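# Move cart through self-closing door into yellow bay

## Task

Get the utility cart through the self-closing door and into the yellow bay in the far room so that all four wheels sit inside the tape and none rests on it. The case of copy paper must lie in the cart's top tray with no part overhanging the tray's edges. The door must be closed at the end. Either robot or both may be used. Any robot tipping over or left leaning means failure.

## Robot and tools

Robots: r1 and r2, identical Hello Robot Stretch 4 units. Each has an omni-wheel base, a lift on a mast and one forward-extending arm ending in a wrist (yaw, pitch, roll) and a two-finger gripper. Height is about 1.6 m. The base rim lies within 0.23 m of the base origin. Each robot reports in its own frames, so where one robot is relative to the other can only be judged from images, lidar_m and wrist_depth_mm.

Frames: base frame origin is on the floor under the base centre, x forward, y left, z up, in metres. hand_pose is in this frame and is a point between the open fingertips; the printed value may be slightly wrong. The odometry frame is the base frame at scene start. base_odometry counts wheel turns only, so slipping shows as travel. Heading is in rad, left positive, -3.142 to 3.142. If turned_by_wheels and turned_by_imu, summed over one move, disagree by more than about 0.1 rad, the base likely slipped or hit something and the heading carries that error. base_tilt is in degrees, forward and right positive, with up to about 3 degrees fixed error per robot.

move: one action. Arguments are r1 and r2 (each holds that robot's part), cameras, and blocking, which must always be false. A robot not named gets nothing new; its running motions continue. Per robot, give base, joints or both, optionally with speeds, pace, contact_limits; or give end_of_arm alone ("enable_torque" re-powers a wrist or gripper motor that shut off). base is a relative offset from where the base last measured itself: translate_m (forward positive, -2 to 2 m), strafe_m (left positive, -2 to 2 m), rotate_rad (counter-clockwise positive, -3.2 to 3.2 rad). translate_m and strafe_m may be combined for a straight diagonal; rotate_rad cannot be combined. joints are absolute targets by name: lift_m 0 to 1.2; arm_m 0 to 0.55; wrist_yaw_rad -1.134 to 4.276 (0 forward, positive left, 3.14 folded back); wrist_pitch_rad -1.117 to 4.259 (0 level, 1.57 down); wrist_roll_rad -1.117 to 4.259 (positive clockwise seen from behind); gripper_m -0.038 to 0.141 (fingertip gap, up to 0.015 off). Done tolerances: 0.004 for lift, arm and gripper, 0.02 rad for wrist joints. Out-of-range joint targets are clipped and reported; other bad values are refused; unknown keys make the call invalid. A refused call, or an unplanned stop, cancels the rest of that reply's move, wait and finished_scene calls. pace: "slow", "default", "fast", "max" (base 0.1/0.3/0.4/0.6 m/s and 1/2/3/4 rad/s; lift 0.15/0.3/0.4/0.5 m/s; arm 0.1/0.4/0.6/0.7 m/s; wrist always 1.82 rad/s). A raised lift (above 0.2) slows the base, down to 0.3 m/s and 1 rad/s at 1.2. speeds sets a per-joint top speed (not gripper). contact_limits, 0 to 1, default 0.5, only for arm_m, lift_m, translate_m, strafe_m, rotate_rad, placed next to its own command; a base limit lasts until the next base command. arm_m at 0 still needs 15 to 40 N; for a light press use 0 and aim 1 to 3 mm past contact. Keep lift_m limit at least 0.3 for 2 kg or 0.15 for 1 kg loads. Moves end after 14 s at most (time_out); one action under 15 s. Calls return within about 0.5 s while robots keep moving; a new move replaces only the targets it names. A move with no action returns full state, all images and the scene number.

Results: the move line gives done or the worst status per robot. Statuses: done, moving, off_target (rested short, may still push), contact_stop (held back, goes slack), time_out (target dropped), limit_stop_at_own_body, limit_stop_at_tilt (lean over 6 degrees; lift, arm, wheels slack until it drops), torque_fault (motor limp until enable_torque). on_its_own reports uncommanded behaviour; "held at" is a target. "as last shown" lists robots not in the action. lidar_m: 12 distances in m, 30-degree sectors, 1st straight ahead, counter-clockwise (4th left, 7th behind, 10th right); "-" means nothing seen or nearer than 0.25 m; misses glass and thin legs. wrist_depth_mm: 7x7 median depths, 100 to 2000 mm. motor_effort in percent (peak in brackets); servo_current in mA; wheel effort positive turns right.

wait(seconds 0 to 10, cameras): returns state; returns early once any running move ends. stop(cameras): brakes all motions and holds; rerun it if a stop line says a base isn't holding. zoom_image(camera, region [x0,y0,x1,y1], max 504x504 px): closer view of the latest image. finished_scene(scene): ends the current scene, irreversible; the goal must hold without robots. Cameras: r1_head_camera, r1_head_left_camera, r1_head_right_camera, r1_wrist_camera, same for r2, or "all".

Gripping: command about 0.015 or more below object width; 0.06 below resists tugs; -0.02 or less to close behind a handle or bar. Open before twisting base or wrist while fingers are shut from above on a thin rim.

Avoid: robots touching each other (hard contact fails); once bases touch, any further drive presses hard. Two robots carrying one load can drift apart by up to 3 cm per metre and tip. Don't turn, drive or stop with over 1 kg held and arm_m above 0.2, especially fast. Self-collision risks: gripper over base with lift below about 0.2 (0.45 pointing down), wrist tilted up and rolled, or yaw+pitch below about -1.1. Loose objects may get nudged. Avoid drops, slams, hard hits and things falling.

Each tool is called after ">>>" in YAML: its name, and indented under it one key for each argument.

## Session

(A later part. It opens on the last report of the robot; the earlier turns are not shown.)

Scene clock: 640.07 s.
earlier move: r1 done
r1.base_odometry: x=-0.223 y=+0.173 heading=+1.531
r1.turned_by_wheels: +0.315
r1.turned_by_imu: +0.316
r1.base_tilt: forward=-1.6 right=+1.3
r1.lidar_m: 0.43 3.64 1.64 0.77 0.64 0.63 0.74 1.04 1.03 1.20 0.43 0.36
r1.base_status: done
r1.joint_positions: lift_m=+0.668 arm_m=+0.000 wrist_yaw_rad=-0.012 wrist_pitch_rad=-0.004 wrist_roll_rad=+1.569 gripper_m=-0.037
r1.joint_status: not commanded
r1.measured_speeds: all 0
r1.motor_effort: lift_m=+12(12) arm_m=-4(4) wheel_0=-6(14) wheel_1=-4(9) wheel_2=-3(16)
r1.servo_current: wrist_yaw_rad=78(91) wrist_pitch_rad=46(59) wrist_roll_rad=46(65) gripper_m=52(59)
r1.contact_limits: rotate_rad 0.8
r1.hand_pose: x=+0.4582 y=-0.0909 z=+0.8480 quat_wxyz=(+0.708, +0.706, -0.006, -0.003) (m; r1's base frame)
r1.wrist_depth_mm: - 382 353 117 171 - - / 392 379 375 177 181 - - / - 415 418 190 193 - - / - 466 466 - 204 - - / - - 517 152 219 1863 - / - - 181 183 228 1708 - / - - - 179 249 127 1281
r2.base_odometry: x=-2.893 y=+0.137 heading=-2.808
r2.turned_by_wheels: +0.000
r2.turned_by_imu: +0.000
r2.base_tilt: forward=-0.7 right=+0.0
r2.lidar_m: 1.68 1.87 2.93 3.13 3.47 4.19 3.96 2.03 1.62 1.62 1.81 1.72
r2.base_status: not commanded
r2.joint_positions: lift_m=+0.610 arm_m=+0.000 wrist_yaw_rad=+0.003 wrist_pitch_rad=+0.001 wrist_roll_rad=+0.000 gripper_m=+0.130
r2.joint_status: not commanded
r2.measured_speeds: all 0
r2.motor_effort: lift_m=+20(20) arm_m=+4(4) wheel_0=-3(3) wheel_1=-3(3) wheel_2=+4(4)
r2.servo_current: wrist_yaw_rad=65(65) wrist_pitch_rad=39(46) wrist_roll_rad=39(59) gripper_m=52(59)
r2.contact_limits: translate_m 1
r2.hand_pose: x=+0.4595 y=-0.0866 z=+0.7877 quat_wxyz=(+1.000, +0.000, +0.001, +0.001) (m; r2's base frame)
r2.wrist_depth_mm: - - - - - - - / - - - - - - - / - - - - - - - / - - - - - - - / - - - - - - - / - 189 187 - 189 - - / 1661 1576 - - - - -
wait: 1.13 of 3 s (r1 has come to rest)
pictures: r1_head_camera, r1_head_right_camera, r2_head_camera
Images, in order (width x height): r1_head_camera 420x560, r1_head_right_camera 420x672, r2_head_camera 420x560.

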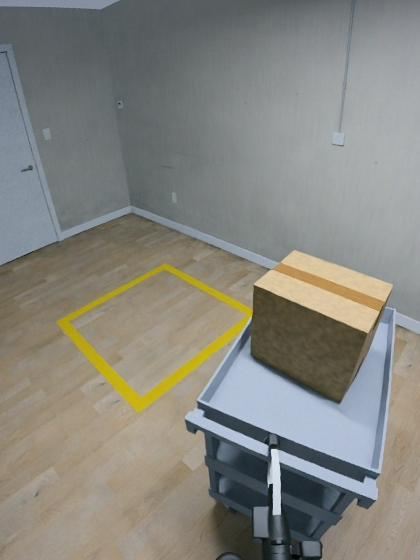

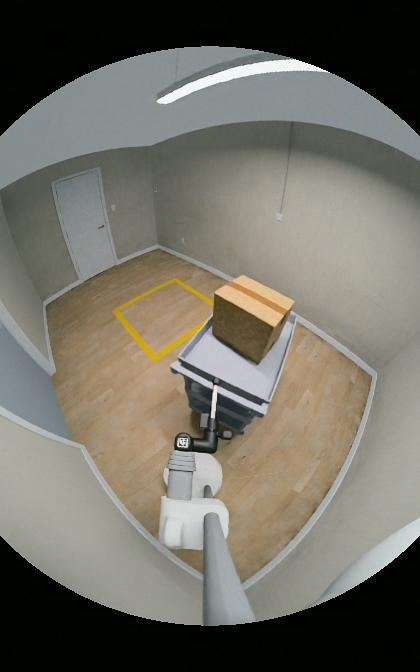

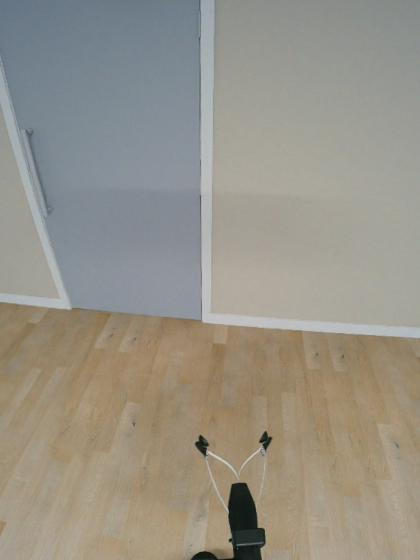

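>>> move:
  r1: {"base":{"strafe_m":-0.48,"translate_m":0.02},"contact_limits":{"strafe_m":0.8}}
  blocking: false

>>> wait:
  seconds: 5

>>> move:
  r1: {"base":{"rotate_rad":0.44},"pace":"slow","contact_limits":{"rotate_rad":0.8}}
  blocking: false

>>> wait:
  seconds: 3
  cameras: ["r1_head_camera"]

>>> move:
  r1: {"base":{"strafe_m":-0.44,"translate_m":0.02},"contact_limits":{"strafe_m":0.8}}
  blocking: false

>>> wait:
  seconds: 5
  cameras: ["r1_head_camera","r1_head_right_camera"]

Scene clock: 654.43 s.
move: r1 moving
r1.base_odometry: x=-0.187 y=+0.173 heading=+1.531
r1.turned_by_wheels: +0.001
r1.turned_by_imu: +0.000
r1.base_tilt: forward=-1.6 right=+1.2
r1.lidar_m: 0.42 3.66 1.67 0.78 0.65 0.66 0.76 1.01 1.02 1.18 1.93 0.34
r1.base_status: translate_m moving; strafe_m moving
r1.joint_positions: lift_m=+0.668 arm_m=+0.000 wrist_yaw_rad=+0.002 wrist_pitch_rad=-0.004 wrist_roll_rad=+1.569 gripper_m=-0.037
r1.joint_status: not commanded
r1.measured_speeds: translate_m=+0.009 strafe_m=-0.134 rotate_rad=+0.012 lift_m=+0.000 arm_m=+0.000 wrist_yaw_rad=+0.071 wrist_pitch_rad=+0.000 wrist_roll_rad=+0.000
r1.motor_effort: lift_m=+12(12) arm_m=+4(4) wheel_0=+15(15) wheel_1=-6(10) wheel_2=-3(7)
r1.servo_current: wrist_yaw_rad=46(85) wrist_pitch_rad=46(52) wrist_roll_rad=39(46) gripper_m=52(52)
r1.contact_limits: strafe_m 0.8
r1.hand_pose: x=+0.4594 y=-0.0868 z=+0.8480 quat_wxyz=(+0.708, +0.707, -0.001, +0.002) (m; r1's base frame)
r1.wrist_depth_mm: 345 345 106 103 158 158 - / - 375 359 111 170 - - / - 415 418 - 182 - - / - 480 469 194 195 - - / - - 535 209 213 1863 - / - - 190 184 224 1808 530 / - 154 - 180 167 1499 1308
r2: as last shown
r2.lidar_m: 1.69 1.86 2.93 3.15 3.47 4.15 4.01 2.01 1.61 1.62 1.79 1.73
r2.motor_effort: lift_m=+20(20) arm_m=+4(4) wheel_0=-3(4) wheel_1=-3(3) wheel_2=+4(4)
r2.servo_current: wrist_yaw_rad=59(59) wrist_pitch_rad=46(46) wrist_roll_rad=46(59) gripper_m=59(59)
r2.contact_limits: translate_m 1
r2.wrist_depth_mm: - - - - - - - / - - - - - - - / - - - - - - - / - - - - - - - / - - - - - - - / - 190 187 - 190 - - / 1618 1537 - - - - -
pictures: none

Scene clock: 656.90 s.
earlier move: r1 done
r1.base_odometry: x=+0.258 y=+0.174 heading=+1.531
r1.turned_by_wheels: -0.001
r1.turned_by_imu: +0.000
r1.base_tilt: forward=-1.6 right=+1.3
r1.lidar_m: 0.40 0.40 2.34 1.16 0.98 0.97 0.89 0.70 0.73 0.81 1.37 0.42
r1.base_status: done
r1.joint_positions: lift_m=+0.668 arm_m=+0.000 wrist_yaw_rad=+0.011 wrist_pitch_rad=-0.004 wrist_roll_rad=+1.569 gripper_m=-0.037
r1.joint_status: not commanded
r1.measured_speeds: all 0
r1.motor_effort: lift_m=+12(12) arm_m=-3(4) wheel_0=+0(25) wheel_1=-1(10) wheel_2=+2(7)
r1.servo_current: wrist_yaw_rad=72(85) wrist_pitch_rad=46(52) wrist_roll_rad=26(72) gripper_m=52(65)
r1.contact_limits: strafe_m 0.8
r1.hand_pose: x=+0.4602 y=-0.0843 z=+0.8480 quat_wxyz=(+0.708, +0.707, +0.002, +0.005) (m; r1's base frame)
r1.wrist_depth_mm: - - - 220 221 - 1229 / - - - 224 223 - - / - 424 424 224 224 - - / - 436 436 226 224 - - / - 455 452 228 228 - - / - 477 186 183 229 - - / - 484 488 156 231 126 -
r2.base_odometry: x=-2.893 y=+0.137 heading=-2.808
r2.turned_by_wheels: +0.000
r2.turned_by_imu: +0.000
r2.base_tilt: forward=-0.7 right=+0.1
r2.lidar_m: 1.69 1.87 2.94 3.13 3.48 4.17 4.03 2.00 1.64 1.61 1.80 1.70
r2.base_status: not commanded
r2.joint_positions: lift_m=+0.610 arm_m=+0.000 wrist_yaw_rad=+0.003 wrist_pitch_rad=+0.001 wrist_roll_rad=+0.000 gripper_m=+0.130
r2.joint_status: not commanded
r2.measured_speeds: all 0
r2.motor_effort: lift_m=+20(20) arm_m=+4(5) wheel_0=-3(4) wheel_1=-2(3) wheel_2=+4(4)
r2.servo_current: wrist_yaw_rad=52(59) wrist_pitch_rad=46(46) wrist_roll_rad=59(65) gripper_m=52(59)
r2.contact_limits: translate_m 1
r2.hand_pose: x=+0.4595 y=-0.0866 z=+0.7877 quat_wxyz=(+1.000, +0.000, +0.001, +0.001) (m; r2's base frame)
r2.wrist_depth_mm: - - - - - - - / - - - - - - - / - - - - - - - / - - - - - - - / - - - - - - - / - 189 187 - 190 - - / 1661 1537 - - - - -
wait: 2.47 of 5 s (r1 has come to rest)
pictures: none

Scene clock: 657.40 s.
move: r1 moving
r1.base_odometry: x=+0.258 y=+0.174 heading=+1.655
r1.turned_by_wheels: +0.124
r1.turned_by_imu: +0.124
r1.base_tilt: forward=-1.6 right=+1.3
r1.lidar_m: 0.37 0.45 1.89 1.11 0.97 0.98 0.82 0.72 0.72 0.86 1.72 0.42
r1.base_status: rotate_rad moving
r1.joint_positions: lift_m=+0.668 arm_m=+0.000 wrist_yaw_rad=-0.009 wrist_pitch_rad=-0.004 wrist_roll_rad=+1.569 gripper_m=-0.037
r1.joint_status: not commanded
r1.measured_speeds: translate_m=-0.002 strafe_m=+0.000 rotate_rad=+0.484 lift_m=+0.000 arm_m=-0.001 wrist_yaw_rad=-0.051 wrist_pitch_rad=+0.000 wrist_roll_rad=+0.000
r1.motor_effort: lift_m=+12(12) arm_m=-3(4) wheel_0=-13(13) wheel_1=-5(8) wheel_2=-10(10)
r1.servo_current: wrist_yaw_rad=39(72) wrist_pitch_rad=46(46) wrist_roll_rad=46(59) gripper_m=52(59)
r1.contact_limits: rotate_rad 0.8
r1.hand_pose: x=+0.4585 y=-0.0900 z=+0.8480 quat_wxyz=(+0.708, +0.707, -0.005, -0.002) (m; r1's base frame)
r1.wrist_depth_mm: - - - 214 215 - - / - - - 216 218 - - / - 421 418 220 220 - - / - 436 442 222 223 - - / - 462 459 225 226 - - / - 496 181 181 229 820 - / - 154 508 - 231 126 -
r2: as last shown
r2.lidar_m: 1.68 1.88 2.95 3.13 3.44 4.15 4.01 2.03 1.65 1.61 1.77 1.71
r2.motor_effort: lift_m=+20(20) arm_m=+4(4) wheel_0=-3(4) wheel_1=-3(3) wheel_2=+4(4)
r2.servo_current: wrist_yaw_rad=52(65) wrist_pitch_rad=39(52) wrist_roll_rad=52(59) gripper_m=52(52)
r2.contact_limits: translate_m 1
r2.wrist_depth_mm: - - - - - - - / - - - - - - - / - - - - - - - / - - - - - - - / - - - - - - - / - 189 187 - 190 - - / 1661 1576 - - - - -
pictures: none

Scene clock: 658.50 s.
earlier move: r1 done
r1.base_odometry: x=+0.258 y=+0.174 heading=+1.969
r1.turned_by_wheels: +0.314
r1.turned_by_imu: +0.315
r1.base_tilt: forward=-1.6 right=+1.3
r1.lidar_m: 0.43 2.62 1.26 1.00 0.96 0.90 0.74 0.69 0.79 1.21 1.78 0.32
r1.base_status: done
r1.joint_positions: lift_m=+0.668 arm_m=+0.000 wrist_yaw_rad=-0.008 wrist_pitch_rad=-0.004 wrist_roll_rad=+1.569 gripper_m=-0.037
r1.joint_status: not commanded
r1.measured_speeds: all 0
r1.motor_effort: lift_m=+12(12) arm_m=+0(4) wheel_0=-9(16) wheel_1=-4(8) wheel_2=-2(12)
r1.servo_current: wrist_yaw_rad=46(72) wrist_pitch_rad=46(46) wrist_roll_rad=46(59) gripper_m=52(59)
r1.contact_limits: rotate_rad 0.8
r1.hand_pose: x=+0.4586 y=-0.0897 z=+0.8480 quat_wxyz=(+0.708, +0.707, -0.004, -0.001) (m; r1's base frame)
r1.wrist_depth_mm: 340 334 334 - 142 142 - / - 375 379 - 156 152 - / - 433 433 107 172 - - / - - 492 117 190 676 - / - - - - 213 1708 - / - - 182 182 178 1863 1366 / - - - - 166 1464 1336
r2.base_odometry: x=-2.893 y=+0.137 heading=-2.808
r2.turned_by_wheels: +0.000
r2.turned_by_imu: +0.000
r2.base_tilt: forward=-0.7 right=+0.0
r2.lidar_m: 1.68 1.86 2.92 3.12 3.48 4.17 4.00 2.02 1.63 1.61 1.81 1.70
r2.base_status: not commanded
r2.joint_positions: lift_m=+0.610 arm_m=+0.000 wrist_yaw_rad=+0.003 wrist_pitch_rad=+0.001 wrist_roll_rad=+0.000 gripper_m=+0.130
r2.joint_status: not commanded
r2.measured_speeds: all 0
r2.motor_effort: lift_m=+20(20) arm_m=+4(4) wheel_0=-3(4) wheel_1=-3(3) wheel_2=+4(4)
r2.servo_current: wrist_yaw_rad=52(65) wrist_pitch_rad=39(52) wrist_roll_rad=26(59) gripper_m=46(59)
r2.contact_limits: translate_m 1
r2.hand_pose: x=+0.4595 y=-0.0866 z=+0.7877 quat_wxyz=(+1.000, +0.000, +0.001, +0.001) (m; r2's base frame)
r2.wrist_depth_mm: - - - - - - - / - - - - - - - / - - - - - - - / - - - - - - - / - - - - - - - / - 189 187 - 190 - - / 1661 1576 - - - - -
wait: 1.10 of 3 s (r1 has come to rest)
pictures: r1_head_camera
Images, in order (width x height): r1_head_camera 420x560.

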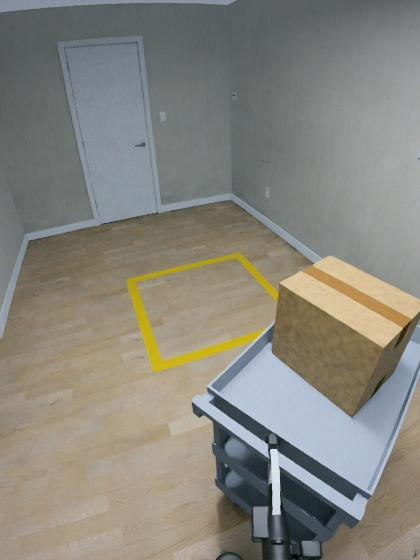

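Scene clock: 659.00 s.
move: r1 moving
r1.base_odometry: x=+0.290 y=+0.189 heading=+1.970
r1.turned_by_wheels: +0.001
r1.turned_by_imu: +0.001
r1.base_tilt: forward=-1.6 right=+1.2
r1.lidar_m: 0.45 2.72 1.27 1.01 1.00 0.89 0.72 0.69 0.75 1.17 1.76 0.33
r1.base_status: translate_m moving; strafe_m moving
r1.joint_positions: lift_m=+0.668 arm_m=+0.000 wrist_yaw_rad=+0.004 wrist_pitch_rad=-0.004 wrist_roll_rad=+1.569 gripper_m=-0.037
r1.joint_status: not commanded
r1.measured_speeds: translate_m=+0.009 strafe_m=-0.136 rotate_rad=+0.010 lift_m=+0.000 arm_m=+0.000 wrist_yaw_rad=+0.078 wrist_pitch_rad=+0.000 wrist_roll_rad=+0.000
r1.motor_effort: lift_m=+12(12) arm_m=+3(3) wheel_0=+15(15) wheel_1=-5(10) wheel_2=-2(6)
r1.servo_current: wrist_yaw_rad=39(72) wrist_pitch_rad=46(52) wrist_roll_rad=59(59) gripper_m=59(59)
r1.contact_limits: strafe_m 0.8
r1.hand_pose: x=+0.4596 y=-0.0864 z=+0.8480 quat_wxyz=(+0.708, +0.707, +0.000, +0.003) (m; r1's base frame)
r1.wrist_depth_mm: 342 325 - - 125 127 - / - 373 - - 141 140 - / - 436 436 - 157 153 - / - - 504 - 178 580 - / - - - 114 204 1708 - / - - - - 224 1863 1336 / - 155 179 - 174 366 1281
r2: as last shown
r2.base_tilt: forward=-0.6 right=+0.1
r2.lidar_m: 1.67 1.86 2.97 3.13 3.47 4.15 3.98 2.01 1.63 1.62 1.79 1.70
r2.servo_current: wrist_yaw_rad=52(59) wrist_pitch_rad=46(46) wrist_roll_rad=39(59) gripper_m=52(59)
r2.contact_limits: translate_m 1
r2.wrist_depth_mm: - - - - - - - / - - - - - - - / - - - - - - - / - - - - - - - / - - - - - - - / - 190 187 - 189 - - / 1661 1537 - - - - -
pictures: none

Scene clock: 661.33 s.
earlier move: r1 done
r1.base_odometry: x=+0.656 y=+0.363 heading=+1.969
r1.turned_by_wheels: -0.001
r1.turned_by_imu: -0.001
r1.base_tilt: forward=-1.5 right=+1.2
r1.lidar_m: 0.41 0.53 1.77 1.41 1.36 0.73 0.57 0.55 0.61 0.95 1.38 0.36
r1.base_status: done
r1.joint_positions: lift_m=+0.668 arm_m=+0.000 wrist_yaw_rad=+0.003 wrist_pitch_rad=-0.004 wrist_roll_rad=+1.569 gripper_m=-0.037
r1.joint_status: not commanded
r1.measured_speeds: all 0
r1.motor_effort: lift_m=+12(12) arm_m=-4(4) wheel_0=-1(29) wheel_1=+1(10) wheel_2=+0(6)
r1.servo_current: wrist_yaw_rad=26(98) wrist_pitch_rad=33(52) wrist_roll_rad=65(72) gripper_m=52(59)
r1.contact_limits: strafe_m 0.8
r1.hand_pose: x=+0.4596 y=-0.0865 z=+0.8480 quat_wxyz=(+0.708, +0.707, +0.000, +0.003) (m; r1's base frame)
r1.wrist_depth_mm: - 402 362 116 169 - - / - 377 368 123 179 - - / - 413 407 188 191 - - / - 466 459 - 204 - - / - - 512 152 218 1921 - / - - 184 181 228 1708 - / - - - 178 165 1537 1366
r2.base_odometry: x=-2.893 y=+0.137 heading=-2.808
r2.turned_by_wheels: +0.000
r2.turned_by_imu: +0.000
r2.base_tilt: forward=-0.7 right=+0.1
r2.lidar_m: 1.68 1.88 2.92 3.12 3.48 4.15 4.02 1.99 1.65 1.62 1.78 1.70
r2.base_status: not commanded
r2.joint_positions: lift_m=+0.610 arm_m=+0.000 wrist_yaw_rad=+0.003 wrist_pitch_rad=+0.001 wrist_roll_rad=+0.000 gripper_m=+0.130
r2.joint_status: not commanded
r2.measured_speeds: all 0
r2.motor_effort: lift_m=+20(20) arm_m=+4(5) wheel_0=-3(4) wheel_1=-3(3) wheel_2=+4(4)
r2.servo_current: wrist_yaw_rad=52(65) wrist_pitch_rad=39(52) wrist_roll_rad=39(65) gripper_m=59(59)
r2.contact_limits: translate_m 1
r2.hand_pose: x=+0.4595 y=-0.0866 z=+0.7877 quat_wxyz=(+1.000, +0.000, +0.001, +0.001) (m; r2's base frame)
r2.wrist_depth_mm: - - - - - - - / - - - - - - - / - - - - - - - / - - - - - - - / - - - - - - - / - 189 187 - 190 - - / 1661 1576 - - - - -
wait: 2.33 of 5 s (r1 has come to rest)
pictures: r1_head_camera, r1_head_right_camera
Images, in order (width x height): r1_head_camera 420x560, r1_head_right_camera 420x672.

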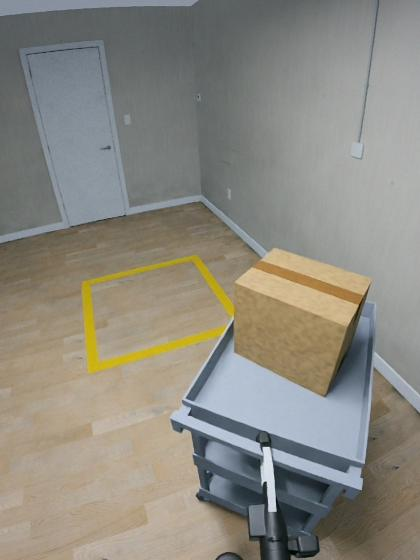

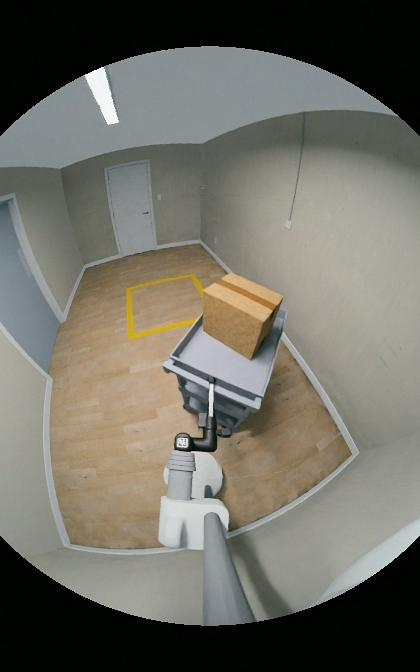

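>>> move:
  r1: {"base":{"strafe_m":-0.36,"translate_m":0.12},"contact_limits":{"strafe_m":0.8}}
  blocking: false

>>> wait:
  seconds: 5

>>> move:
  r1: {"base":{"rotate_rad":0.44},"pace":"slow","contact_limits":{"rotate_rad":0.8}}
  blocking: false

>>> wait:
  seconds: 3

>>> move:
  r1: {"base":{"strafe_m":-0.36,"translate_m":0.12},"contact_limits":{"strafe_m":0.8}}
  blocking: false

>>> wait:
  seconds: 5
  cameras: ["r1_head_camera","r1_head_right_camera"]

Scene clock: 677.10 s.
move: r1 moving
r1.base_odometry: x=+0.680 y=+0.384 heading=+1.970
r1.turned_by_wheels: +0.001
r1.turned_by_imu: +0.000
r1.base_tilt: forward=-1.6 right=+1.2
r1.lidar_m: 0.43 0.50 1.83 1.44 1.42 0.72 0.58 0.56 0.64 0.97 1.34 0.38
r1.base_status: translate_m moving; strafe_m moving
r1.joint_positions: lift_m=+0.668 arm_m=+0.000 wrist_yaw_rad=+0.004 wrist_pitch_rad=-0.004 wrist_roll_rad=+1.569 gripper_m=-0.037
r1.joint_status: not commanded
r1.measured_speeds: translate_m=+0.038 strafe_m=-0.120 rotate_rad=-0.006 lift_m=+0.000 arm_m=+0.000 wrist_yaw_rad=+0.000 wrist_pitch_rad=+0.000 wrist_roll_rad=+0.000
r1.motor_effort: lift_m=+12(12) arm_m=+4(4) wheel_0=+21(21) wheel_1=-3(7) wheel_2=-8(8)
r1.servo_current: wrist_yaw_rad=46(52) wrist_pitch_rad=46(46) wrist_roll_rad=46(59) gripper_m=46(59)
r1.contact_limits: strafe_m 0.8
r1.hand_pose: x=+0.4596 y=-0.0863 z=+0.8480 quat_wxyz=(+0.708, +0.707, +0.000, +0.003) (m; r1's base frame)
r1.wrist_depth_mm: - 397 389 109 165 - - / - 370 366 120 175 - - / - 407 410 181 186 - - / - 459 439 196 198 - - / - - 508 209 212 1863 - / - - 186 184 222 1863 - / - 156 182 179 176 1537 -
r2: as last shown
r2.lidar_m: 1.68 1.88 2.94 3.12 3.46 4.13 4.00 2.03 1.63 1.62 1.80 1.70
r2.motor_effort: lift_m=+20(20) arm_m=+4(5) wheel_0=-3(3) wheel_1=-3(3) wheel_2=+4(4)
r2.servo_current: wrist_yaw_rad=46(59) wrist_pitch_rad=39(46) wrist_roll_rad=46(59) gripper_m=46(59)
r2.contact_limits: translate_m 1
pictures: none

Scene clock: 679.33 s.
earlier move: r1 done
r1.base_odometry: x=+0.941 y=+0.614 heading=+1.969
r1.turned_by_wheels: -0.001
r1.turned_by_imu: -0.002
r1.base_tilt: forward=-1.6 right=+1.3
r1.lidar_m: 0.42 0.49 2.35 1.78 1.49 0.71 0.55 0.54 0.62 0.90 1.00 0.39
r1.base_status: done
r1.joint_positions: lift_m=+0.668 arm_m=+0.000 wrist_yaw_rad=+0.003 wrist_pitch_rad=-0.004 wrist_roll_rad=+1.569 gripper_m=-0.037
r1.joint_status: not commanded
r1.measured_speeds: all 0
r1.motor_effort: lift_m=+12(12) arm_m=-4(4) wheel_0=+2(21) wheel_1=+0(8) wheel_2=-1(10)
r1.servo_current: wrist_yaw_rad=39(65) wrist_pitch_rad=33(52) wrist_roll_rad=46(65) gripper_m=39(59)
r1.contact_limits: strafe_m 0.8
r1.hand_pose: x=+0.4595 y=-0.0867 z=+0.8480 quat_wxyz=(+0.708, +0.707, -0.001, +0.002) (m; r1's base frame)
r1.wrist_depth_mm: - - - 182 184 - - / - 392 389 189 191 - - / - 413 415 201 201 - - / - 452 439 - 210 - - / - 508 484 216 221 - - / - - 184 183 228 1863 - / - - - - 175 1576 -
r2.base_odometry: x=-2.893 y=+0.137 heading=-2.808
r2.turned_by_wheels: +0.000
r2.turned_by_imu: +0.000
r2.base_tilt: forward=-0.7 right=+0.1
r2.lidar_m: 1.67 1.87 2.95 3.13 3.48 4.15 4.01 2.01 1.62 1.62 1.79 1.70
r2.base_status: not commanded
r2.joint_positions: lift_m=+0.610 arm_m=+0.000 wrist_yaw_rad=+0.003 wrist_pitch_rad=+0.001 wrist_roll_rad=+0.000 gripper_m=+0.130
r2.joint_status: not commanded
r2.measured_speeds: all 0
r2.motor_effort: lift_m=+20(20) arm_m=+4(5) wheel_0=-3(4) wheel_1=-3(3) wheel_2=+4(4)
r2.servo_current: wrist_yaw_rad=59(59) wrist_pitch_rad=39(52) wrist_roll_rad=46(65) gripper_m=52(59)
r2.contact_limits: translate_m 1
r2.hand_pose: x=+0.4595 y=-0.0866 z=+0.7877 quat_wxyz=(+1.000, +0.000, +0.001, +0.001) (m; r2's base frame)
r2.wrist_depth_mm: - - - - - - - / - - - - - - - / - - - - - - - / - - - - - - - / - - - - - - - / - 190 187 - 190 - - / 1661 1576 - - - - -
wait: 2.23 of 5 s (r1 has come to rest)
pictures: none

Scene clock: 679.83 s.
move: r1 moving
r1.base_odometry: x=+0.941 y=+0.614 heading=+2.094
r1.turned_by_wheels: +0.124
r1.turned_by_imu: +0.124
r1.base_tilt: forward=-1.6 right=+1.3
r1.lidar_m: 0.41 3.63 2.07 1.78 1.13 0.64 0.52 0.52 0.64 1.00 1.00 0.38
r1.base_status: rotate_rad moving
r1.joint_positions: lift_m=+0.668 arm_m=+0.000 wrist_yaw_rad=-0.011 wrist_pitch_rad=-0.004 wrist_roll_rad=+1.569 gripper_m=-0.037
r1.joint_status: not commanded
r1.measured_speeds: translate_m=+0.000 strafe_m=+0.002 rotate_rad=+0.487 lift_m=+0.000 arm_m=+0.000 wrist_yaw_rad=-0.005 wrist_pitch_rad=+0.000 wrist_roll_rad=+0.000
r1.motor_effort: lift_m=+12(12) arm_m=-4(4) wheel_0=-15(19) wheel_1=-7(8) wheel_2=-10(10)
r1.servo_current: wrist_yaw_rad=65(78) wrist_pitch_rad=46(52) wrist_roll_rad=52(65) gripper_m=46(59)
r1.contact_limits: rotate_rad 0.8
r1.hand_pose: x=+0.4583 y=-0.0905 z=+0.8480 quat_wxyz=(+0.708, +0.706, -0.005, -0.002) (m; r1's base frame)
r1.wrist_depth_mm: - 445 436 176 180 - - / - 377 379 185 189 - - / - 415 415 198 199 - - / - 462 455 - 210 - - / - - 500 217 223 - - / - - 180 180 178 1708 - / - 153 - 161 248 1537 -
r2: as last shown
r2.lidar_m: 1.68 1.90 2.94 3.12 3.43 4.15 4.01 2.01 1.64 1.61 1.79 1.72
r2.motor_effort: lift_m=+20(20) arm_m=+4(4) wheel_0=-3(3) wheel_1=-3(3) wheel_2=+4(4)
r2.servo_current: wrist_yaw_rad=59(59) wrist_pitch_rad=33(46) wrist_roll_rad=52(65) gripper_m=59(59)
r2.contact_limits: translate_m 1
r2.wrist_depth_mm: - - - - - - - / - - - - - - - / - - - - - - - / - - - - - - - / - - - - - - - / - 189 186 - 189 - - / 1708 1537 - - - - -
pictures: none

Scene clock: 680.93 s.
earlier move: r1 done
r1.base_odometry: x=+0.941 y=+0.614 heading=+2.408
r1.turned_by_wheels: +0.315
r1.turned_by_imu: +0.315
r1.base_tilt: forward=-1.6 right=+1.3
r1.lidar_m: 0.45 2.52 1.79 1.76 0.76 0.57 0.52 0.59 0.85 1.01 0.34 0.31
r1.base_status: done
r1.joint_positions: lift_m=+0.668 arm_m=+0.000 wrist_yaw_rad=-0.011 wrist_pitch_rad=-0.004 wrist_roll_rad=+1.569 gripper_m=-0.037
r1.joint_status: not commanded
r1.measured_speeds: all 0
r1.motor_effort: lift_m=+12(12) arm_m=-4(4) wheel_0=-7(19) wheel_1=-3(8) wheel_2=-3(12)
r1.servo_current: wrist_yaw_rad=72(85) wrist_pitch_rad=52(52) wrist_roll_rad=59(65) gripper_m=52(59)
r1.contact_limits: rotate_rad 0.8
r1.hand_pose: x=+0.4583 y=-0.0905 z=+0.8480 quat_wxyz=(+0.708, +0.706, -0.005, -0.002) (m; r1's base frame)
r1.wrist_depth_mm: 359 - - - - 105 - / - 421 - - - 118 - / - - - - - 138 - / - - - - 172 172 - / - - - - 206 1708 1430 / - - 177 120 177 1618 418 / - - 177 - 159 368 1182
r2.base_odometry: x=-2.893 y=+0.137 heading=-2.808
r2.turned_by_wheels: +0.000
r2.turned_by_imu: +0.000
r2.base_tilt: forward=-0.6 right=+0.1
r2.lidar_m: 1.68 1.83 2.92 3.14 3.47 4.16 4.01 2.02 1.64 1.61 1.80 1.70
r2.base_status: not commanded
r2.joint_positions: lift_m=+0.610 arm_m=+0.000 wrist_yaw_rad=+0.003 wrist_pitch_rad=+0.001 wrist_roll_rad=+0.000 gripper_m=+0.130
r2.joint_status: not commanded
r2.measured_speeds: all 0
r2.motor_effort: lift_m=+20(20) arm_m=+4(4) wheel_0=-3(4) wheel_1=-3(3) wheel_2=+4(4)
r2.servo_current: wrist_yaw_rad=59(59) wrist_pitch_rad=46(46) wrist_roll_rad=52(65) gripper_m=52(59)
r2.contact_limits: translate_m 1
r2.hand_pose: x=+0.4595 y=-0.0866 z=+0.7877 quat_wxyz=(+1.000, +0.000, +0.001, +0.001) (m; r2's base frame)
r2.wrist_depth_mm: - - - - - - - / - - - - - - - / - - - - - - - / - - - - - - - / - - - - - - - / - 189 187 - 190 - - / 1661 1576 - - - - -
wait: 1.10 of 3 s (r1 has come to rest)
pictures: none

Scene clock: 681.43 s.
move: r1 moving
r1.base_odometry: x=+0.954 y=+0.643 heading=+2.409
r1.turned_by_wheels: +0.001
r1.turned_by_imu: +0.001
r1.base_tilt: forward=-1.6 right=+1.2
r1.lidar_m: 0.43 2.59 1.85 1.78 0.76 0.56 0.54 0.56 0.83 0.95 0.42 0.32
r1.base_status: translate_m moving; strafe_m moving
r1.joint_positions: lift_m=+0.668 arm_m=+0.000 wrist_yaw_rad=+0.000 wrist_pitch_rad=-0.004 wrist_roll_rad=+1.569 gripper_m=-0.037
r1.joint_status: not commanded
r1.measured_speeds: translate_m=+0.043 strafe_m=-0.114 rotate_rad=+0.009 lift_m=+0.000 arm_m=+0.000 wrist_yaw_rad=+0.061 wrist_pitch_rad=+0.000 wrist_roll_rad=+0.000
r1.motor_effort: lift_m=+12(12) arm_m=+4(4) wheel_0=+18(18) wheel_1=-5(9) wheel_2=-8(10)
r1.servo_current: wrist_yaw_rad=46(65) wrist_pitch_rad=52(52) wrist_roll_rad=46(59) gripper_m=52(59)
r1.contact_limits: strafe_m 0.8
r1.hand_pose: x=+0.4592 y=-0.0874 z=+0.8480 quat_wxyz=(+0.708, +0.707, -0.002, +0.002) (m; r1's base frame)
r1.wrist_depth_mm: - - - - - - - / - - - - - - - / - - - - - - - / - - - - - - - / - - - - - 1618 1281 / - - - - 167 382 389 / - 155 - 102 153 1537 1281
r2: as last shown
r2.base_tilt: forward=-0.7 right=+0.1
r2.lidar_m: 1.68 1.85 2.94 3.13 3.44 4.18 3.98 2.01 1.62 1.60 1.81 1.68
r2.motor_effort: lift_m=+20(20) arm_m=+4(4) wheel_0=-3(3) wheel_1=-3(3) wheel_2=+4(4)
r2.servo_current: wrist_yaw_rad=46(52) wrist_pitch_rad=39(39) wrist_roll_rad=46(46) gripper_m=46(59)
r2.contact_limits: translate_m 1
r2.wrist_depth_mm: - - - - - - - / - - - - - - - / - - - - - - - / - - - - - - - / - - - - - - - / - 190 187 - 190 - - / 1661 1576 - - - - -
pictures: none

Scene clock: 683.67 s.
earlier move: r1 done
r1.base_odometry: x=+1.092 y=+0.961 heading=+2.409
r1.turned_by_wheels: +0.000
r1.turned_by_imu: +0.001
r1.base_tilt: forward=-1.6 right=+1.3
r1.lidar_m: 0.44 3.03 2.18 2.10 0.92 0.69 0.66 0.70 0.68 0.64 0.63 0.33
r1.base_status: done
r1.joint_positions: lift_m=+0.668 arm_m=+0.000 wrist_yaw_rad=+0.003 wrist_pitch_rad=-0.004 wrist_roll_rad=+1.569 gripper_m=-0.037
r1.joint_status: not commanded
r1.measured_speeds: all 0
r1.motor_effort: lift_m=+12(12) arm_m=+4(4) wheel_0=+10(25) wheel_1=+2(9) wheel_2=-1(10)
r1.servo_current: wrist_yaw_rad=46(78) wrist_pitch_rad=46(52) wrist_roll_rad=46(65) gripper_m=46(65)
r1.contact_limits: strafe_m 0.8
r1.hand_pose: x=+0.4595 y=-0.0867 z=+0.8480 quat_wxyz=(+0.708, +0.707, -0.001, +0.002) (m; r1's base frame)
r1.wrist_depth_mm: 325 338 - - - 107 - / - 387 - - - 121 - / - 517 - - 144 140 - / - - - - 170 169 - / - - - - 198 1756 1366 / - - 178 113 227 1808 1366 / - 156 178 - 174 368 373
r2.base_odometry: x=-2.893 y=+0.137 heading=-2.808
r2.turned_by_wheels: +0.000
r2.turned_by_imu: +0.000
r2.base_tilt: forward=-0.7 right=+0.1
r2.lidar_m: 1.68 1.86 2.95 3.12 3.45 4.17 3.98 2.01 1.64 1.62 1.79 1.72
r2.base_status: not commanded
r2.joint_positions: lift_m=+0.610 arm_m=+0.000 wrist_yaw_rad=+0.003 wrist_pitch_rad=+0.001 wrist_roll_rad=+0.000 gripper_m=+0.130
r2.joint_status: not commanded
r2.measured_speeds: all 0
r2.motor_effort: lift_m=+20(20) arm_m=+4(4) wheel_0=-3(4) wheel_1=-3(3) wheel_2=+4(4)
r2.servo_current: wrist_yaw_rad=59(59) wrist_pitch_rad=46(46) wrist_roll_rad=46(59) gripper_m=52(59)
r2.contact_limits: translate_m 1
r2.hand_pose: x=+0.4595 y=-0.0866 z=+0.7877 quat_wxyz=(+1.000, +0.000, +0.001, +0.001) (m; r2's base frame)
r2.wrist_depth_mm: - - - - - - - / - - - - - - - / - - - - - - - / - - - - - - - / - - - - - - - / - 190 187 - 190 - - / 1661 1576 - - - - -
wait: 2.23 of 5 s (r1 has come to rest)
pictures: r1_head_camera, r1_head_right_camera
Images, in order (width x height): r1_head_camera 420x560, r1_head_right_camera 420x672.

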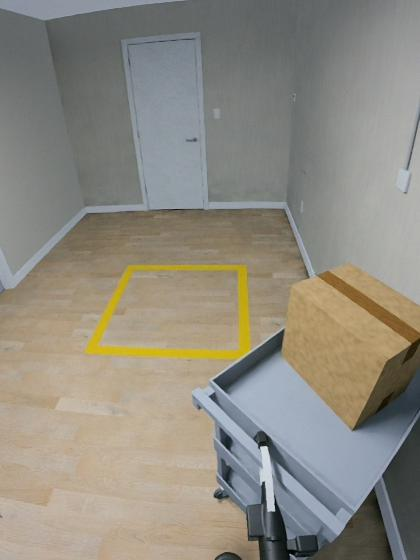

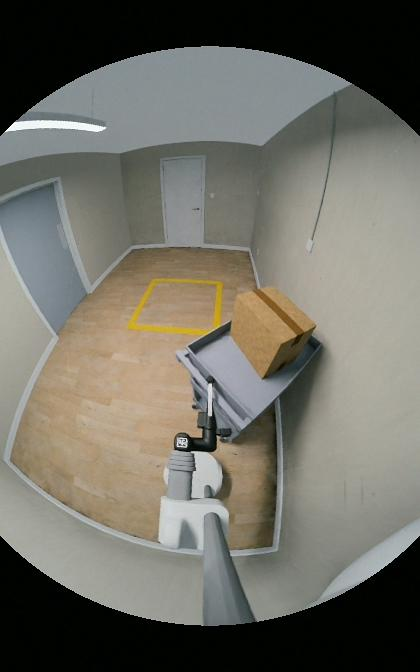

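>>> move:
  r1: {"base":{"strafe_m":0.28,"translate_m":-0.22},"contact_limits":{"strafe_m":0.8}}
  blocking: false

>>> wait:
  seconds: 5
  cameras: ["r1_head_camera"]

>>> move:
  r1: {"base":{"strafe_m":-0.42,"translate_m":-0.03},"contact_limits":{"strafe_m":0.8}}
  blocking: false

>>> wait:
  seconds: 5
  cameras: ["r1_head_camera","r1_head_right_camera"]

Scene clock: 700.73 s.
move: r1 moving
r1.base_odometry: x=+1.090 y=+0.930 heading=+2.409
r1.turned_by_wheels: -0.001
r1.turned_by_imu: -0.001
r1.base_tilt: forward=-1.6 right=+1.3
r1.lidar_m: 0.46 3.00 2.16 2.09 0.88 0.66 0.64 0.70 0.70 0.66 0.37 0.31
r1.base_status: translate_m moving; strafe_m moving
r1.joint_positions: lift_m=+0.668 arm_m=+0.000 wrist_yaw_rad=-0.001 wrist_pitch_rad=-0.004 wrist_roll_rad=+1.569 gripper_m=-0.037
r1.joint_status: not commanded
r1.measured_speeds: translate_m=-0.079 strafe_m=+0.095 rotate_rad=-0.007 lift_m=+0.000 arm_m=+0.000 wrist_yaw_rad=-0.053 wrist_pitch_rad=+0.000 wrist_roll_rad=+0.000
r1.motor_effort: lift_m=+12(12) arm_m=-4(4) wheel_0=-14(14) wheel_1=+3(7) wheel_2=+9(11)
r1.servo_current: wrist_yaw_rad=59(72) wrist_pitch_rad=46(52) wrist_roll_rad=26(59) gripper_m=52(59)
r1.contact_limits: strafe_m 0.8
r1.hand_pose: x=+0.4593 y=-0.0876 z=+0.8480 quat_wxyz=(+0.708, +0.707, -0.002, +0.001) (m; r1's base frame)
r1.wrist_depth_mm: 332 334 - - 125 127 - / - 384 - - 139 139 - / - 477 459 - 157 153 - / - - - - 179 549 - / - - - 114 208 1708 1336 / - - 181 - 233 1863 1336 / - - - - 303 362 368
r2: as last shown
r2.lidar_m: 1.67 1.87 2.92 3.13 3.48 4.15 4.02 2.02 1.61 1.60 1.78 1.70
r2.motor_effort: lift_m=+20(20) arm_m=+4(4) wheel_0=-3(3) wheel_1=-3(3) wheel_2=+4(4)
r2.servo_current: wrist_yaw_rad=33(52) wrist_pitch_rad=39(46) wrist_roll_rad=39(65) gripper_m=52(59)
r2.contact_limits: translate_m 1
r2.wrist_depth_mm: - - - - - - - / - - - - - - - / - - - - - - - / - - - - - - - / - - - - - - - / - 189 187 - 190 - - / 1661 1576 - - - - -
pictures: none

Scene clock: 702.90 s.
earlier move: r1 done
r1.base_odometry: x=+1.068 y=+0.606 heading=+2.409
r1.turned_by_wheels: +0.001
r1.turned_by_imu: -0.001
r1.base_tilt: forward=-1.6 right=+1.3
r1.lidar_m: 0.47 2.66 1.89 1.55 0.62 0.46 0.43 0.47 0.69 0.90 0.38 0.32
r1.base_status: done
r1.joint_positions: lift_m=+0.668 arm_m=+0.000 wrist_yaw_rad=-0.008 wrist_pitch_rad=-0.004 wrist_roll_rad=+1.569 gripper_m=-0.037
r1.joint_status: not commanded
r1.measured_speeds: all 0
r1.motor_effort: lift_m=+12(12) arm_m=+4(4) wheel_0=-3(25) wheel_1=+2(7) wheel_2=+1(11)
r1.servo_current: wrist_yaw_rad=65(85) wrist_pitch_rad=46(52) wrist_roll_rad=59(78) gripper_m=46(59)
r1.contact_limits: strafe_m 0.8
r1.hand_pose: x=+0.4586 y=-0.0897 z=+0.8480 quat_wxyz=(+0.708, +0.707, -0.004, -0.001) (m; r1's base frame)
r1.wrist_depth_mm: 340 342 - - 123 126 - / - 384 - - 138 137 - / - 477 459 - 156 152 - / - - - - 178 569 - / - - - 113 209 1808 - / - - 181 179 233 1921 1308 / - 154 - - 164 368 368
r2.base_odometry: x=-2.893 y=+0.137 heading=-2.808
r2.turned_by_wheels: +0.000
r2.turned_by_imu: +0.000
r2.base_tilt: forward=-0.7 right=+0.1
r2.lidar_m: 1.67 1.88 2.90 3.14 3.49 4.18 4.02 2.03 1.64 1.62 1.82 1.70
r2.base_status: not commanded
r2.joint_positions: lift_m=+0.610 arm_m=+0.000 wrist_yaw_rad=+0.003 wrist_pitch_rad=+0.001 wrist_roll_rad=+0.000 gripper_m=+0.130
r2.joint_status: not commanded
r2.measured_speeds: all 0
r2.motor_effort: lift_m=+20(20) arm_m=+4(4) wheel_0=-3(4) wheel_1=-3(3) wheel_2=+4(4)
r2.servo_current: wrist_yaw_rad=46(59) wrist_pitch_rad=39(46) wrist_roll_rad=46(65) gripper_m=52(59)
r2.contact_limits: translate_m 1
r2.hand_pose: x=+0.4595 y=-0.0866 z=+0.7877 quat_wxyz=(+1.000, +0.000, +0.001, +0.001) (m; r2's base frame)
r2.wrist_depth_mm: - - - - - - - / - - - - - - - / - - - - - - - / - - - - - - - / - - - - - - - / - 190 187 - 190 - - / 1661 1618 - - - - -
wait: 2.17 of 5 s (r1 has come to rest)
pictures: r1_head_camera
Images, in order (width x height): r1_head_camera 420x560.

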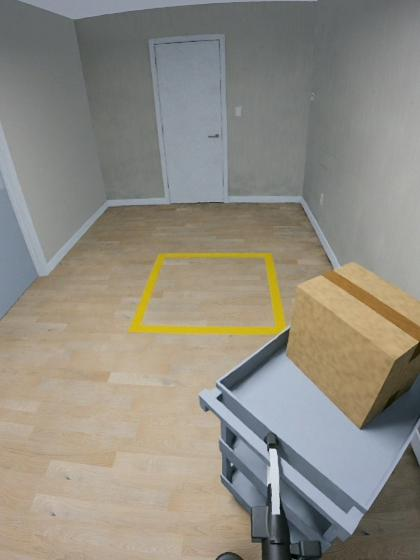

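Scene clock: 703.40 s.
move: r1 moving
r1.base_odometry: x=+1.093 y=+0.630 heading=+2.410
r1.turned_by_wheels: +0.001
r1.turned_by_imu: +0.001
r1.base_tilt: forward=-1.6 right=+1.3
r1.lidar_m: 0.44 2.70 1.94 1.54 0.62 0.46 0.43 0.47 0.68 0.88 0.95 0.33
r1.base_status: translate_m moving; strafe_m moving
r1.joint_positions: lift_m=+0.668 arm_m=+0.000 wrist_yaw_rad=+0.004 wrist_pitch_rad=-0.004 wrist_roll_rad=+1.569 gripper_m=-0.037
r1.joint_status: not commanded
r1.measured_speeds: translate_m=-0.010 strafe_m=-0.135 rotate_rad=-0.001 lift_m=+0.000 arm_m=+0.000 wrist_yaw_rad=+0.051 wrist_pitch_rad=+0.000 wrist_roll_rad=+0.000
r1.motor_effort: lift_m=+12(12) arm_m=+4(4) wheel_0=+16(16) wheel_1=-9(9) wheel_2=+4(5)
r1.servo_current: wrist_yaw_rad=59(72) wrist_pitch_rad=39(46) wrist_roll_rad=59(59) gripper_m=59(59)
r1.contact_limits: strafe_m 0.8
r1.hand_pose: x=+0.4596 y=-0.0864 z=+0.8480 quat_wxyz=(+0.708, +0.707, +0.000, +0.003) (m; r1's base frame)
r1.wrist_depth_mm: 347 338 - - 115 115 - / - 389 - - 127 127 - / - 488 - - 145 145 - / - - - - 175 544 - / - - - - 202 1661 1366 / - - 179 116 230 1921 1255 / - 154 179 - 165 368 373
r2: as last shown
r2.lidar_m: 1.68 1.88 2.94 3.14 3.48 4.15 4.00 1.99 1.62 1.61 1.81 1.70
r2.motor_effort: lift_m=+20(20) arm_m=+4(4) wheel_0=-3(3) wheel_1=-3(3) wheel_2=+4(4)
r2.servo_current: wrist_yaw_rad=46(52) wrist_pitch_rad=39(46) wrist_roll_rad=52(52) gripper_m=52(59)
r2.contact_limits: translate_m 1
r2.wrist_depth_mm: - - - - - - - / - - - - - - - / - - - - - - - / - - - - - - - / - - - - - - - / - 190 187 - 190 - - / 1618 1576 - - - - -
pictures: none

Scene clock: 705.67 s.
earlier move: r1 done
r1.base_odometry: x=+1.371 y=+0.899 heading=+2.410
r1.turned_by_wheels: -0.001
r1.turned_by_imu: -0.001
r1.base_tilt: forward=-1.6 right=+1.3
r1.lidar_m: 0.41 0.46 2.32 1.55 0.62 0.43 0.43 0.46 0.51 0.50 0.51 0.41
r1.base_status: done
r1.joint_positions: lift_m=+0.668 arm_m=+0.000 wrist_yaw_rad=+0.003 wrist_pitch_rad=-0.004 wrist_roll_rad=+1.569 gripper_m=-0.037
r1.joint_status: not commanded
r1.measured_speeds: all 0
r1.motor_effort: lift_m=+12(12) arm_m=+4(4) wheel_0=+2(23) wheel_1=+1(9) wheel_2=+2(9)
r1.servo_current: wrist_yaw_rad=39(85) wrist_pitch_rad=39(59) wrist_roll_rad=52(72) gripper_m=52(59)
r1.contact_limits: strafe_m 0.8
r1.hand_pose: x=+0.4595 y=-0.0867 z=+0.8480 quat_wxyz=(+0.708, +0.707, -0.001, +0.002) (m; r1's base frame)
r1.wrist_depth_mm: - - - 199 199 - - / - 404 397 204 205 - - / - 415 418 208 211 - - / - 449 439 217 217 - - / - 488 477 221 224 - - / - - 184 182 228 1921 - / - - 181 165 172 - 1366
r2.base_odometry: x=-2.893 y=+0.137 heading=-2.808
r2.turned_by_wheels: +0.000
r2.turned_by_imu: +0.000
r2.base_tilt: forward=-0.7 right=+0.1
r2.lidar_m: 1.67 1.87 2.90 3.13 3.46 4.17 4.02 2.01 1.64 1.61 1.80 1.70
r2.base_status: not commanded
r2.joint_positions: lift_m=+0.610 arm_m=+0.000 wrist_yaw_rad=+0.003 wrist_pitch_rad=+0.001 wrist_roll_rad=+0.000 gripper_m=+0.130
r2.joint_status: not commanded
r2.measured_speeds: all 0
r2.motor_effort: lift_m=+20(20) arm_m=+4(5) wheel_0=-3(4) wheel_1=-3(3) wheel_2=+4(4)
r2.servo_current: wrist_yaw_rad=59(65) wrist_pitch_rad=39(46) wrist_roll_rad=52(59) gripper_m=46(59)
r2.contact_limits: translate_m 1
r2.hand_pose: x=+0.4595 y=-0.0866 z=+0.7877 quat_wxyz=(+1.000, +0.000, +0.001, +0.001) (m; r2's base frame)
r2.wrist_depth_mm: - - - - - - - / - - - - - - - / - - - - - - - / - - - - - - - / - - - - - - - / - 189 187 - 189 - - / 1661 1576 - - - - -
wait: 2.27 of 5 s (r1 has come to rest)
pictures: r1_head_camera, r1_head_right_camera
Images, in order (width x height): r1_head_camera 420x560, r1_head_right_camera 420x672.

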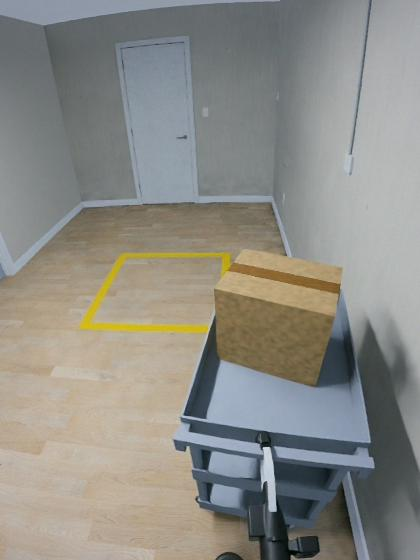

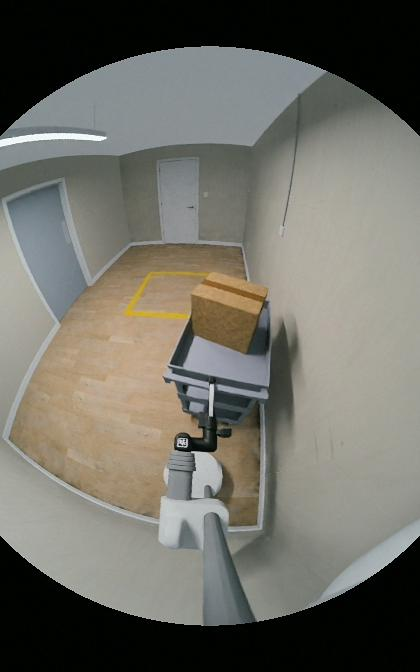

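>>> move:
  r1: {"base":{"strafe_m":-0.2,"translate_m":0.02},"pace":"slow","contact_limits":{"strafe_m":0.8}}
  blocking: false

>>> wait:
  seconds: 4
  cameras: ["r1_head_camera"]

Scene clock: 715.77 s.
move: r1 moving
r1.base_odometry: x=+1.379 y=+0.910 heading=+2.410
r1.turned_by_wheels: +0.000
r1.turned_by_imu: +0.000
r1.base_tilt: forward=-1.6 right=+1.3
r1.lidar_m: 0.41 0.44 2.33 1.52 0.61 0.45 0.42 0.47 0.53 0.48 0.50 0.42
r1.base_status: translate_m moving; strafe_m moving
r1.joint_positions: lift_m=+0.668 arm_m=+0.000 wrist_yaw_rad=+0.003 wrist_pitch_rad=-0.004 wrist_roll_rad=+1.569 gripper_m=-0.037
r1.joint_status: not commanded
r1.measured_speeds: translate_m=+0.005 strafe_m=-0.053 rotate_rad=+0.001 lift_m=+0.000 arm_m=+0.000 wrist_yaw_rad=+0.000 wrist_pitch_rad=+0.000 wrist_roll_rad=+0.000
r1.motor_effort: lift_m=+12(12) arm_m=+4(4) wheel_0=+12(12) wheel_1=-4(5) wheel_2=-2(3)
r1.servo_current: wrist_yaw_rad=46(65) wrist_pitch_rad=46(46) wrist_roll_rad=46(52) gripper_m=52(59)
r1.contact_limits: strafe_m 0.8
r1.hand_pose: x=+0.4595 y=-0.0867 z=+0.8480 quat_wxyz=(+0.708, +0.707, -0.001, +0.002) (m; r1's base frame)
r1.wrist_depth_mm: - - - 198 200 - - / - 399 402 204 205 - - / - 415 418 208 210 - - / - 449 445 216 217 - - / - 488 473 220 224 - - / - - 191 182 228 1863 - / - - 181 165 171 - 1366
r2: as last shown
r2.base_tilt: forward=-0.7 right=+0.0
r2.lidar_m: 1.68 1.89 2.96 3.12 3.45 4.14 4.01 1.99 1.61 1.61 1.79 1.70
r2.motor_effort: lift_m=+20(20) arm_m=+4(4) wheel_0=-3(3) wheel_1=-2(3) wheel_2=+4(4)
r2.servo_current: wrist_yaw_rad=52(59) wrist_pitch_rad=39(39) wrist_roll_rad=46(59) gripper_m=59(59)
r2.contact_limits: translate_m 1
r2.wrist_depth_mm: - - - - - - - / - - - - - - - / - - - - - - - / - - - - - - - / - - - - - - - / - 190 187 - 190 - - / 1708 1576 - - - - -
pictures: none

Scene clock: 718.47 s.
earlier move: r1 done
r1.base_odometry: x=+1.490 y=+1.061 heading=+2.410
r1.turned_by_wheels: +0.000
r1.turned_by_imu: -0.001
r1.base_tilt: forward=-1.6 right=+1.3
r1.lidar_m: 0.37 0.37 2.54 1.63 0.63 0.47 0.46 0.45 0.32 0.29 0.32 0.45
r1.base_status: done
r1.joint_positions: lift_m=+0.668 arm_m=+0.000 wrist_yaw_rad=+0.003 wrist_pitch_rad=-0.004 wrist_roll_rad=+1.569 gripper_m=-0.037
r1.joint_status: not commanded
r1.measured_speeds: all 0
r1.motor_effort: lift_m=+12(12) arm_m=+4(4) wheel_0=+8(13) wheel_1=-2(5) wheel_2=-2(4)
r1.servo_current: wrist_yaw_rad=65(72) wrist_pitch_rad=46(52) wrist_roll_rad=46(72) gripper_m=46(59)
r1.contact_limits: strafe_m 0.8
r1.hand_pose: x=+0.4595 y=-0.0867 z=+0.8480 quat_wxyz=(+0.708, +0.707, -0.001, +0.002) (m; r1's base frame)
r1.wrist_depth_mm: 512 496 484 246 247 508 544 / - - - 242 242 - - / - - - 238 238 - - / - 442 442 235 235 - - / - 449 449 230 230 - - / - 459 188 183 228 - - / - 153 181 158 176 126 -
r2.base_odometry: x=-2.893 y=+0.137 heading=-2.808
r2.turned_by_wheels: +0.000
r2.turned_by_imu: +0.000
r2.base_tilt: forward=-0.7 right=+0.1
r2.lidar_m: 1.68 1.88 2.94 3.13 3.47 4.18 4.01 2.01 1.62 1.61 1.80 1.69
r2.base_status: not commanded
r2.joint_positions: lift_m=+0.610 arm_m=+0.000 wrist_yaw_rad=+0.003 wrist_pitch_rad=+0.001 wrist_roll_rad=+0.000 gripper_m=+0.130
r2.joint_status: not commanded
r2.measured_speeds: all 0
r2.motor_effort: lift_m=+20(20) arm_m=+4(5) wheel_0=-3(4) wheel_1=-3(3) wheel_2=+4(4)
r2.servo_current: wrist_yaw_rad=46(59) wrist_pitch_rad=39(46) wrist_roll_rad=52(65) gripper_m=52(59)
r2.contact_limits: translate_m 1
r2.hand_pose: x=+0.4595 y=-0.0866 z=+0.7877 quat_wxyz=(+1.000, +0.000, +0.001, +0.001) (m; r2's base frame)
r2.wrist_depth_mm: - - - - - - - / - - - - - - - / - - - - - - - / - - - - - - - / - - - - - - - / - 189 187 - 190 - - / 1618 1576 - - - - -
wait: 2.70 of 4 s (r1 has come to rest)
pictures: r1_head_camera
Images, in order (width x height): r1_head_camera 420x560.

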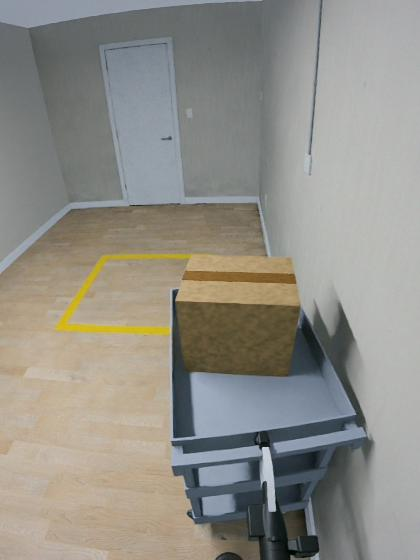

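>>> move:
  r1: {"base":{"translate_m":0.5,"strafe_m":0.03},"pace":"slow","contact_limits":{"translate_m":0.8}}
  blocking: false

>>> wait:
  seconds: 7
  cameras: ["r1_head_camera"]

Scene clock: 722.03 s.
move: r1 moving
r1.base_odometry: x=+1.480 y=+1.068 heading=+2.410
r1.turned_by_wheels: +0.000
r1.turned_by_imu: +0.000
r1.base_tilt: forward=-1.6 right=+1.3
r1.lidar_m: 0.36 0.39 2.53 1.67 0.69 0.48 0.46 0.46 0.33 0.30 0.32 0.43
r1.base_status: translate_m moving; strafe_m moving
r1.joint_positions: lift_m=+0.668 arm_m=+0.000 wrist_yaw_rad=+0.003 wrist_pitch_rad=-0.004 wrist_roll_rad=+1.569 gripper_m=-0.037
r1.joint_status: not commanded
r1.measured_speeds: translate_m=+0.049 strafe_m=+0.002 rotate_rad=-0.002 lift_m=+0.000 arm_m=+0.000 wrist_yaw_rad=+0.000 wrist_pitch_rad=+0.000 wrist_roll_rad=+0.000
r1.motor_effort: lift_m=+12(12) arm_m=+4(4) wheel_0=+7(10) wheel_1=+6(6) wheel_2=-9(9)
r1.servo_current: wrist_yaw_rad=39(65) wrist_pitch_rad=46(52) wrist_roll_rad=46(52) gripper_m=52(52)
r1.contact_limits: translate_m 0.8
r1.hand_pose: x=+0.4595 y=-0.0867 z=+0.8480 quat_wxyz=(+0.708, +0.707, -0.001, +0.002) (m; r1's base frame)
r1.wrist_depth_mm: 473 469 473 252 255 500 500 / - - - 248 247 - - / - - - 241 242 - - / - 449 442 236 236 - - / - 449 449 231 233 - - / - 452 185 186 227 - - / - 154 459 156 176 - -
r2: as last shown
r2.base_tilt: forward=-0.7 right=+0.0
r2.lidar_m: 1.69 1.88 2.91 3.13 3.48 4.18 3.98 2.02 1.63 1.62 1.80 1.72
r2.motor_effort: lift_m=+20(20) arm_m=+4(4) wheel_0=-3(3) wheel_1=-3(3) wheel_2=+4(4)
r2.servo_current: wrist_yaw_rad=39(59) wrist_pitch_rad=46(46) wrist_roll_rad=46(52) gripper_m=46(59)
r2.contact_limits: translate_m 1
r2.wrist_depth_mm: - - - - - - - / - - - - - - - / - - - - - - - / - - - - - - - / - - - - - - - / - 189 187 - 190 - - / 1708 1576 - - - - -
pictures: none

Scene clock: 727.83 s.
earlier move: r1 done
r1.base_odometry: x=+1.098 y=+1.372 heading=+2.410
r1.turned_by_wheels: +0.000
r1.turned_by_imu: -0.004
r1.base_tilt: forward=-1.6 right=+1.3
r1.lidar_m: 0.35 3.31 2.48 2.41 1.31 1.00 0.95 0.49 0.36 0.35 0.38 0.45
r1.base_status: done
r1.joint_positions: lift_m=+0.668 arm_m=+0.000 wrist_yaw_rad=-0.007 wrist_pitch_rad=-0.004 wrist_roll_rad=+1.569 gripper_m=-0.037
r1.joint_status: not commanded
r1.measured_speeds: all 0
r1.motor_effort: lift_m=+12(12) arm_m=+4(4) wheel_0=+1(10) wheel_1=+2(8) wheel_2=-5(15)
r1.servo_current: wrist_yaw_rad=52(78) wrist_pitch_rad=46(52) wrist_roll_rad=39(72) gripper_m=59(59)
r1.contact_limits: translate_m 0.8
r1.hand_pose: x=+0.4586 y=-0.0896 z=+0.8480 quat_wxyz=(+0.708, +0.707, -0.004, -0.001) (m; r1's base frame)
r1.wrist_depth_mm: 512 525 530 214 298 303 - / - - - - 271 - - / - - - 259 257 1983 - / - - 455 244 247 - - / - 455 449 233 236 - - / - 445 183 183 226 - - / - 153 436 153 213 - -
r2.base_odometry: x=-2.893 y=+0.137 heading=-2.808
r2.turned_by_wheels: +0.000
r2.turned_by_imu: +0.001
r2.base_tilt: forward=-0.7 right=+0.1
r2.lidar_m: 1.69 1.86 2.94 3.12 3.48 4.16 4.03 2.00 1.65 1.60 1.78 1.71
r2.base_status: not commanded
r2.joint_positions: lift_m=+0.610 arm_m=+0.000 wrist_yaw_rad=+0.003 wrist_pitch_rad=+0.001 wrist_roll_rad=+0.000 gripper_m=+0.130
r2.joint_status: not commanded
r2.measured_speeds: all 0
r2.motor_effort: lift_m=+20(20) arm_m=+4(4) wheel_0=-3(4) wheel_1=-3(3) wheel_2=+4(4)
r2.servo_current: wrist_yaw_rad=52(59) wrist_pitch_rad=39(46) wrist_roll_rad=39(59) gripper_m=52(59)
r2.contact_limits: translate_m 1
r2.hand_pose: x=+0.4595 y=-0.0866 z=+0.7877 quat_wxyz=(+1.000, +0.000, +0.001, +0.001) (m; r2's base frame)
r2.wrist_depth_mm: - - - - - - - / - - - - - - - / - - - - - - - / - - - - - - - / - - - - - - - / - 189 188 - 190 - - / 1661 1576 - - - - -
wait: 5.80 of 7 s (r1 has come to rest)
pictures: r1_head_camera
Images, in order (width x height): r1_head_camera 420x560.

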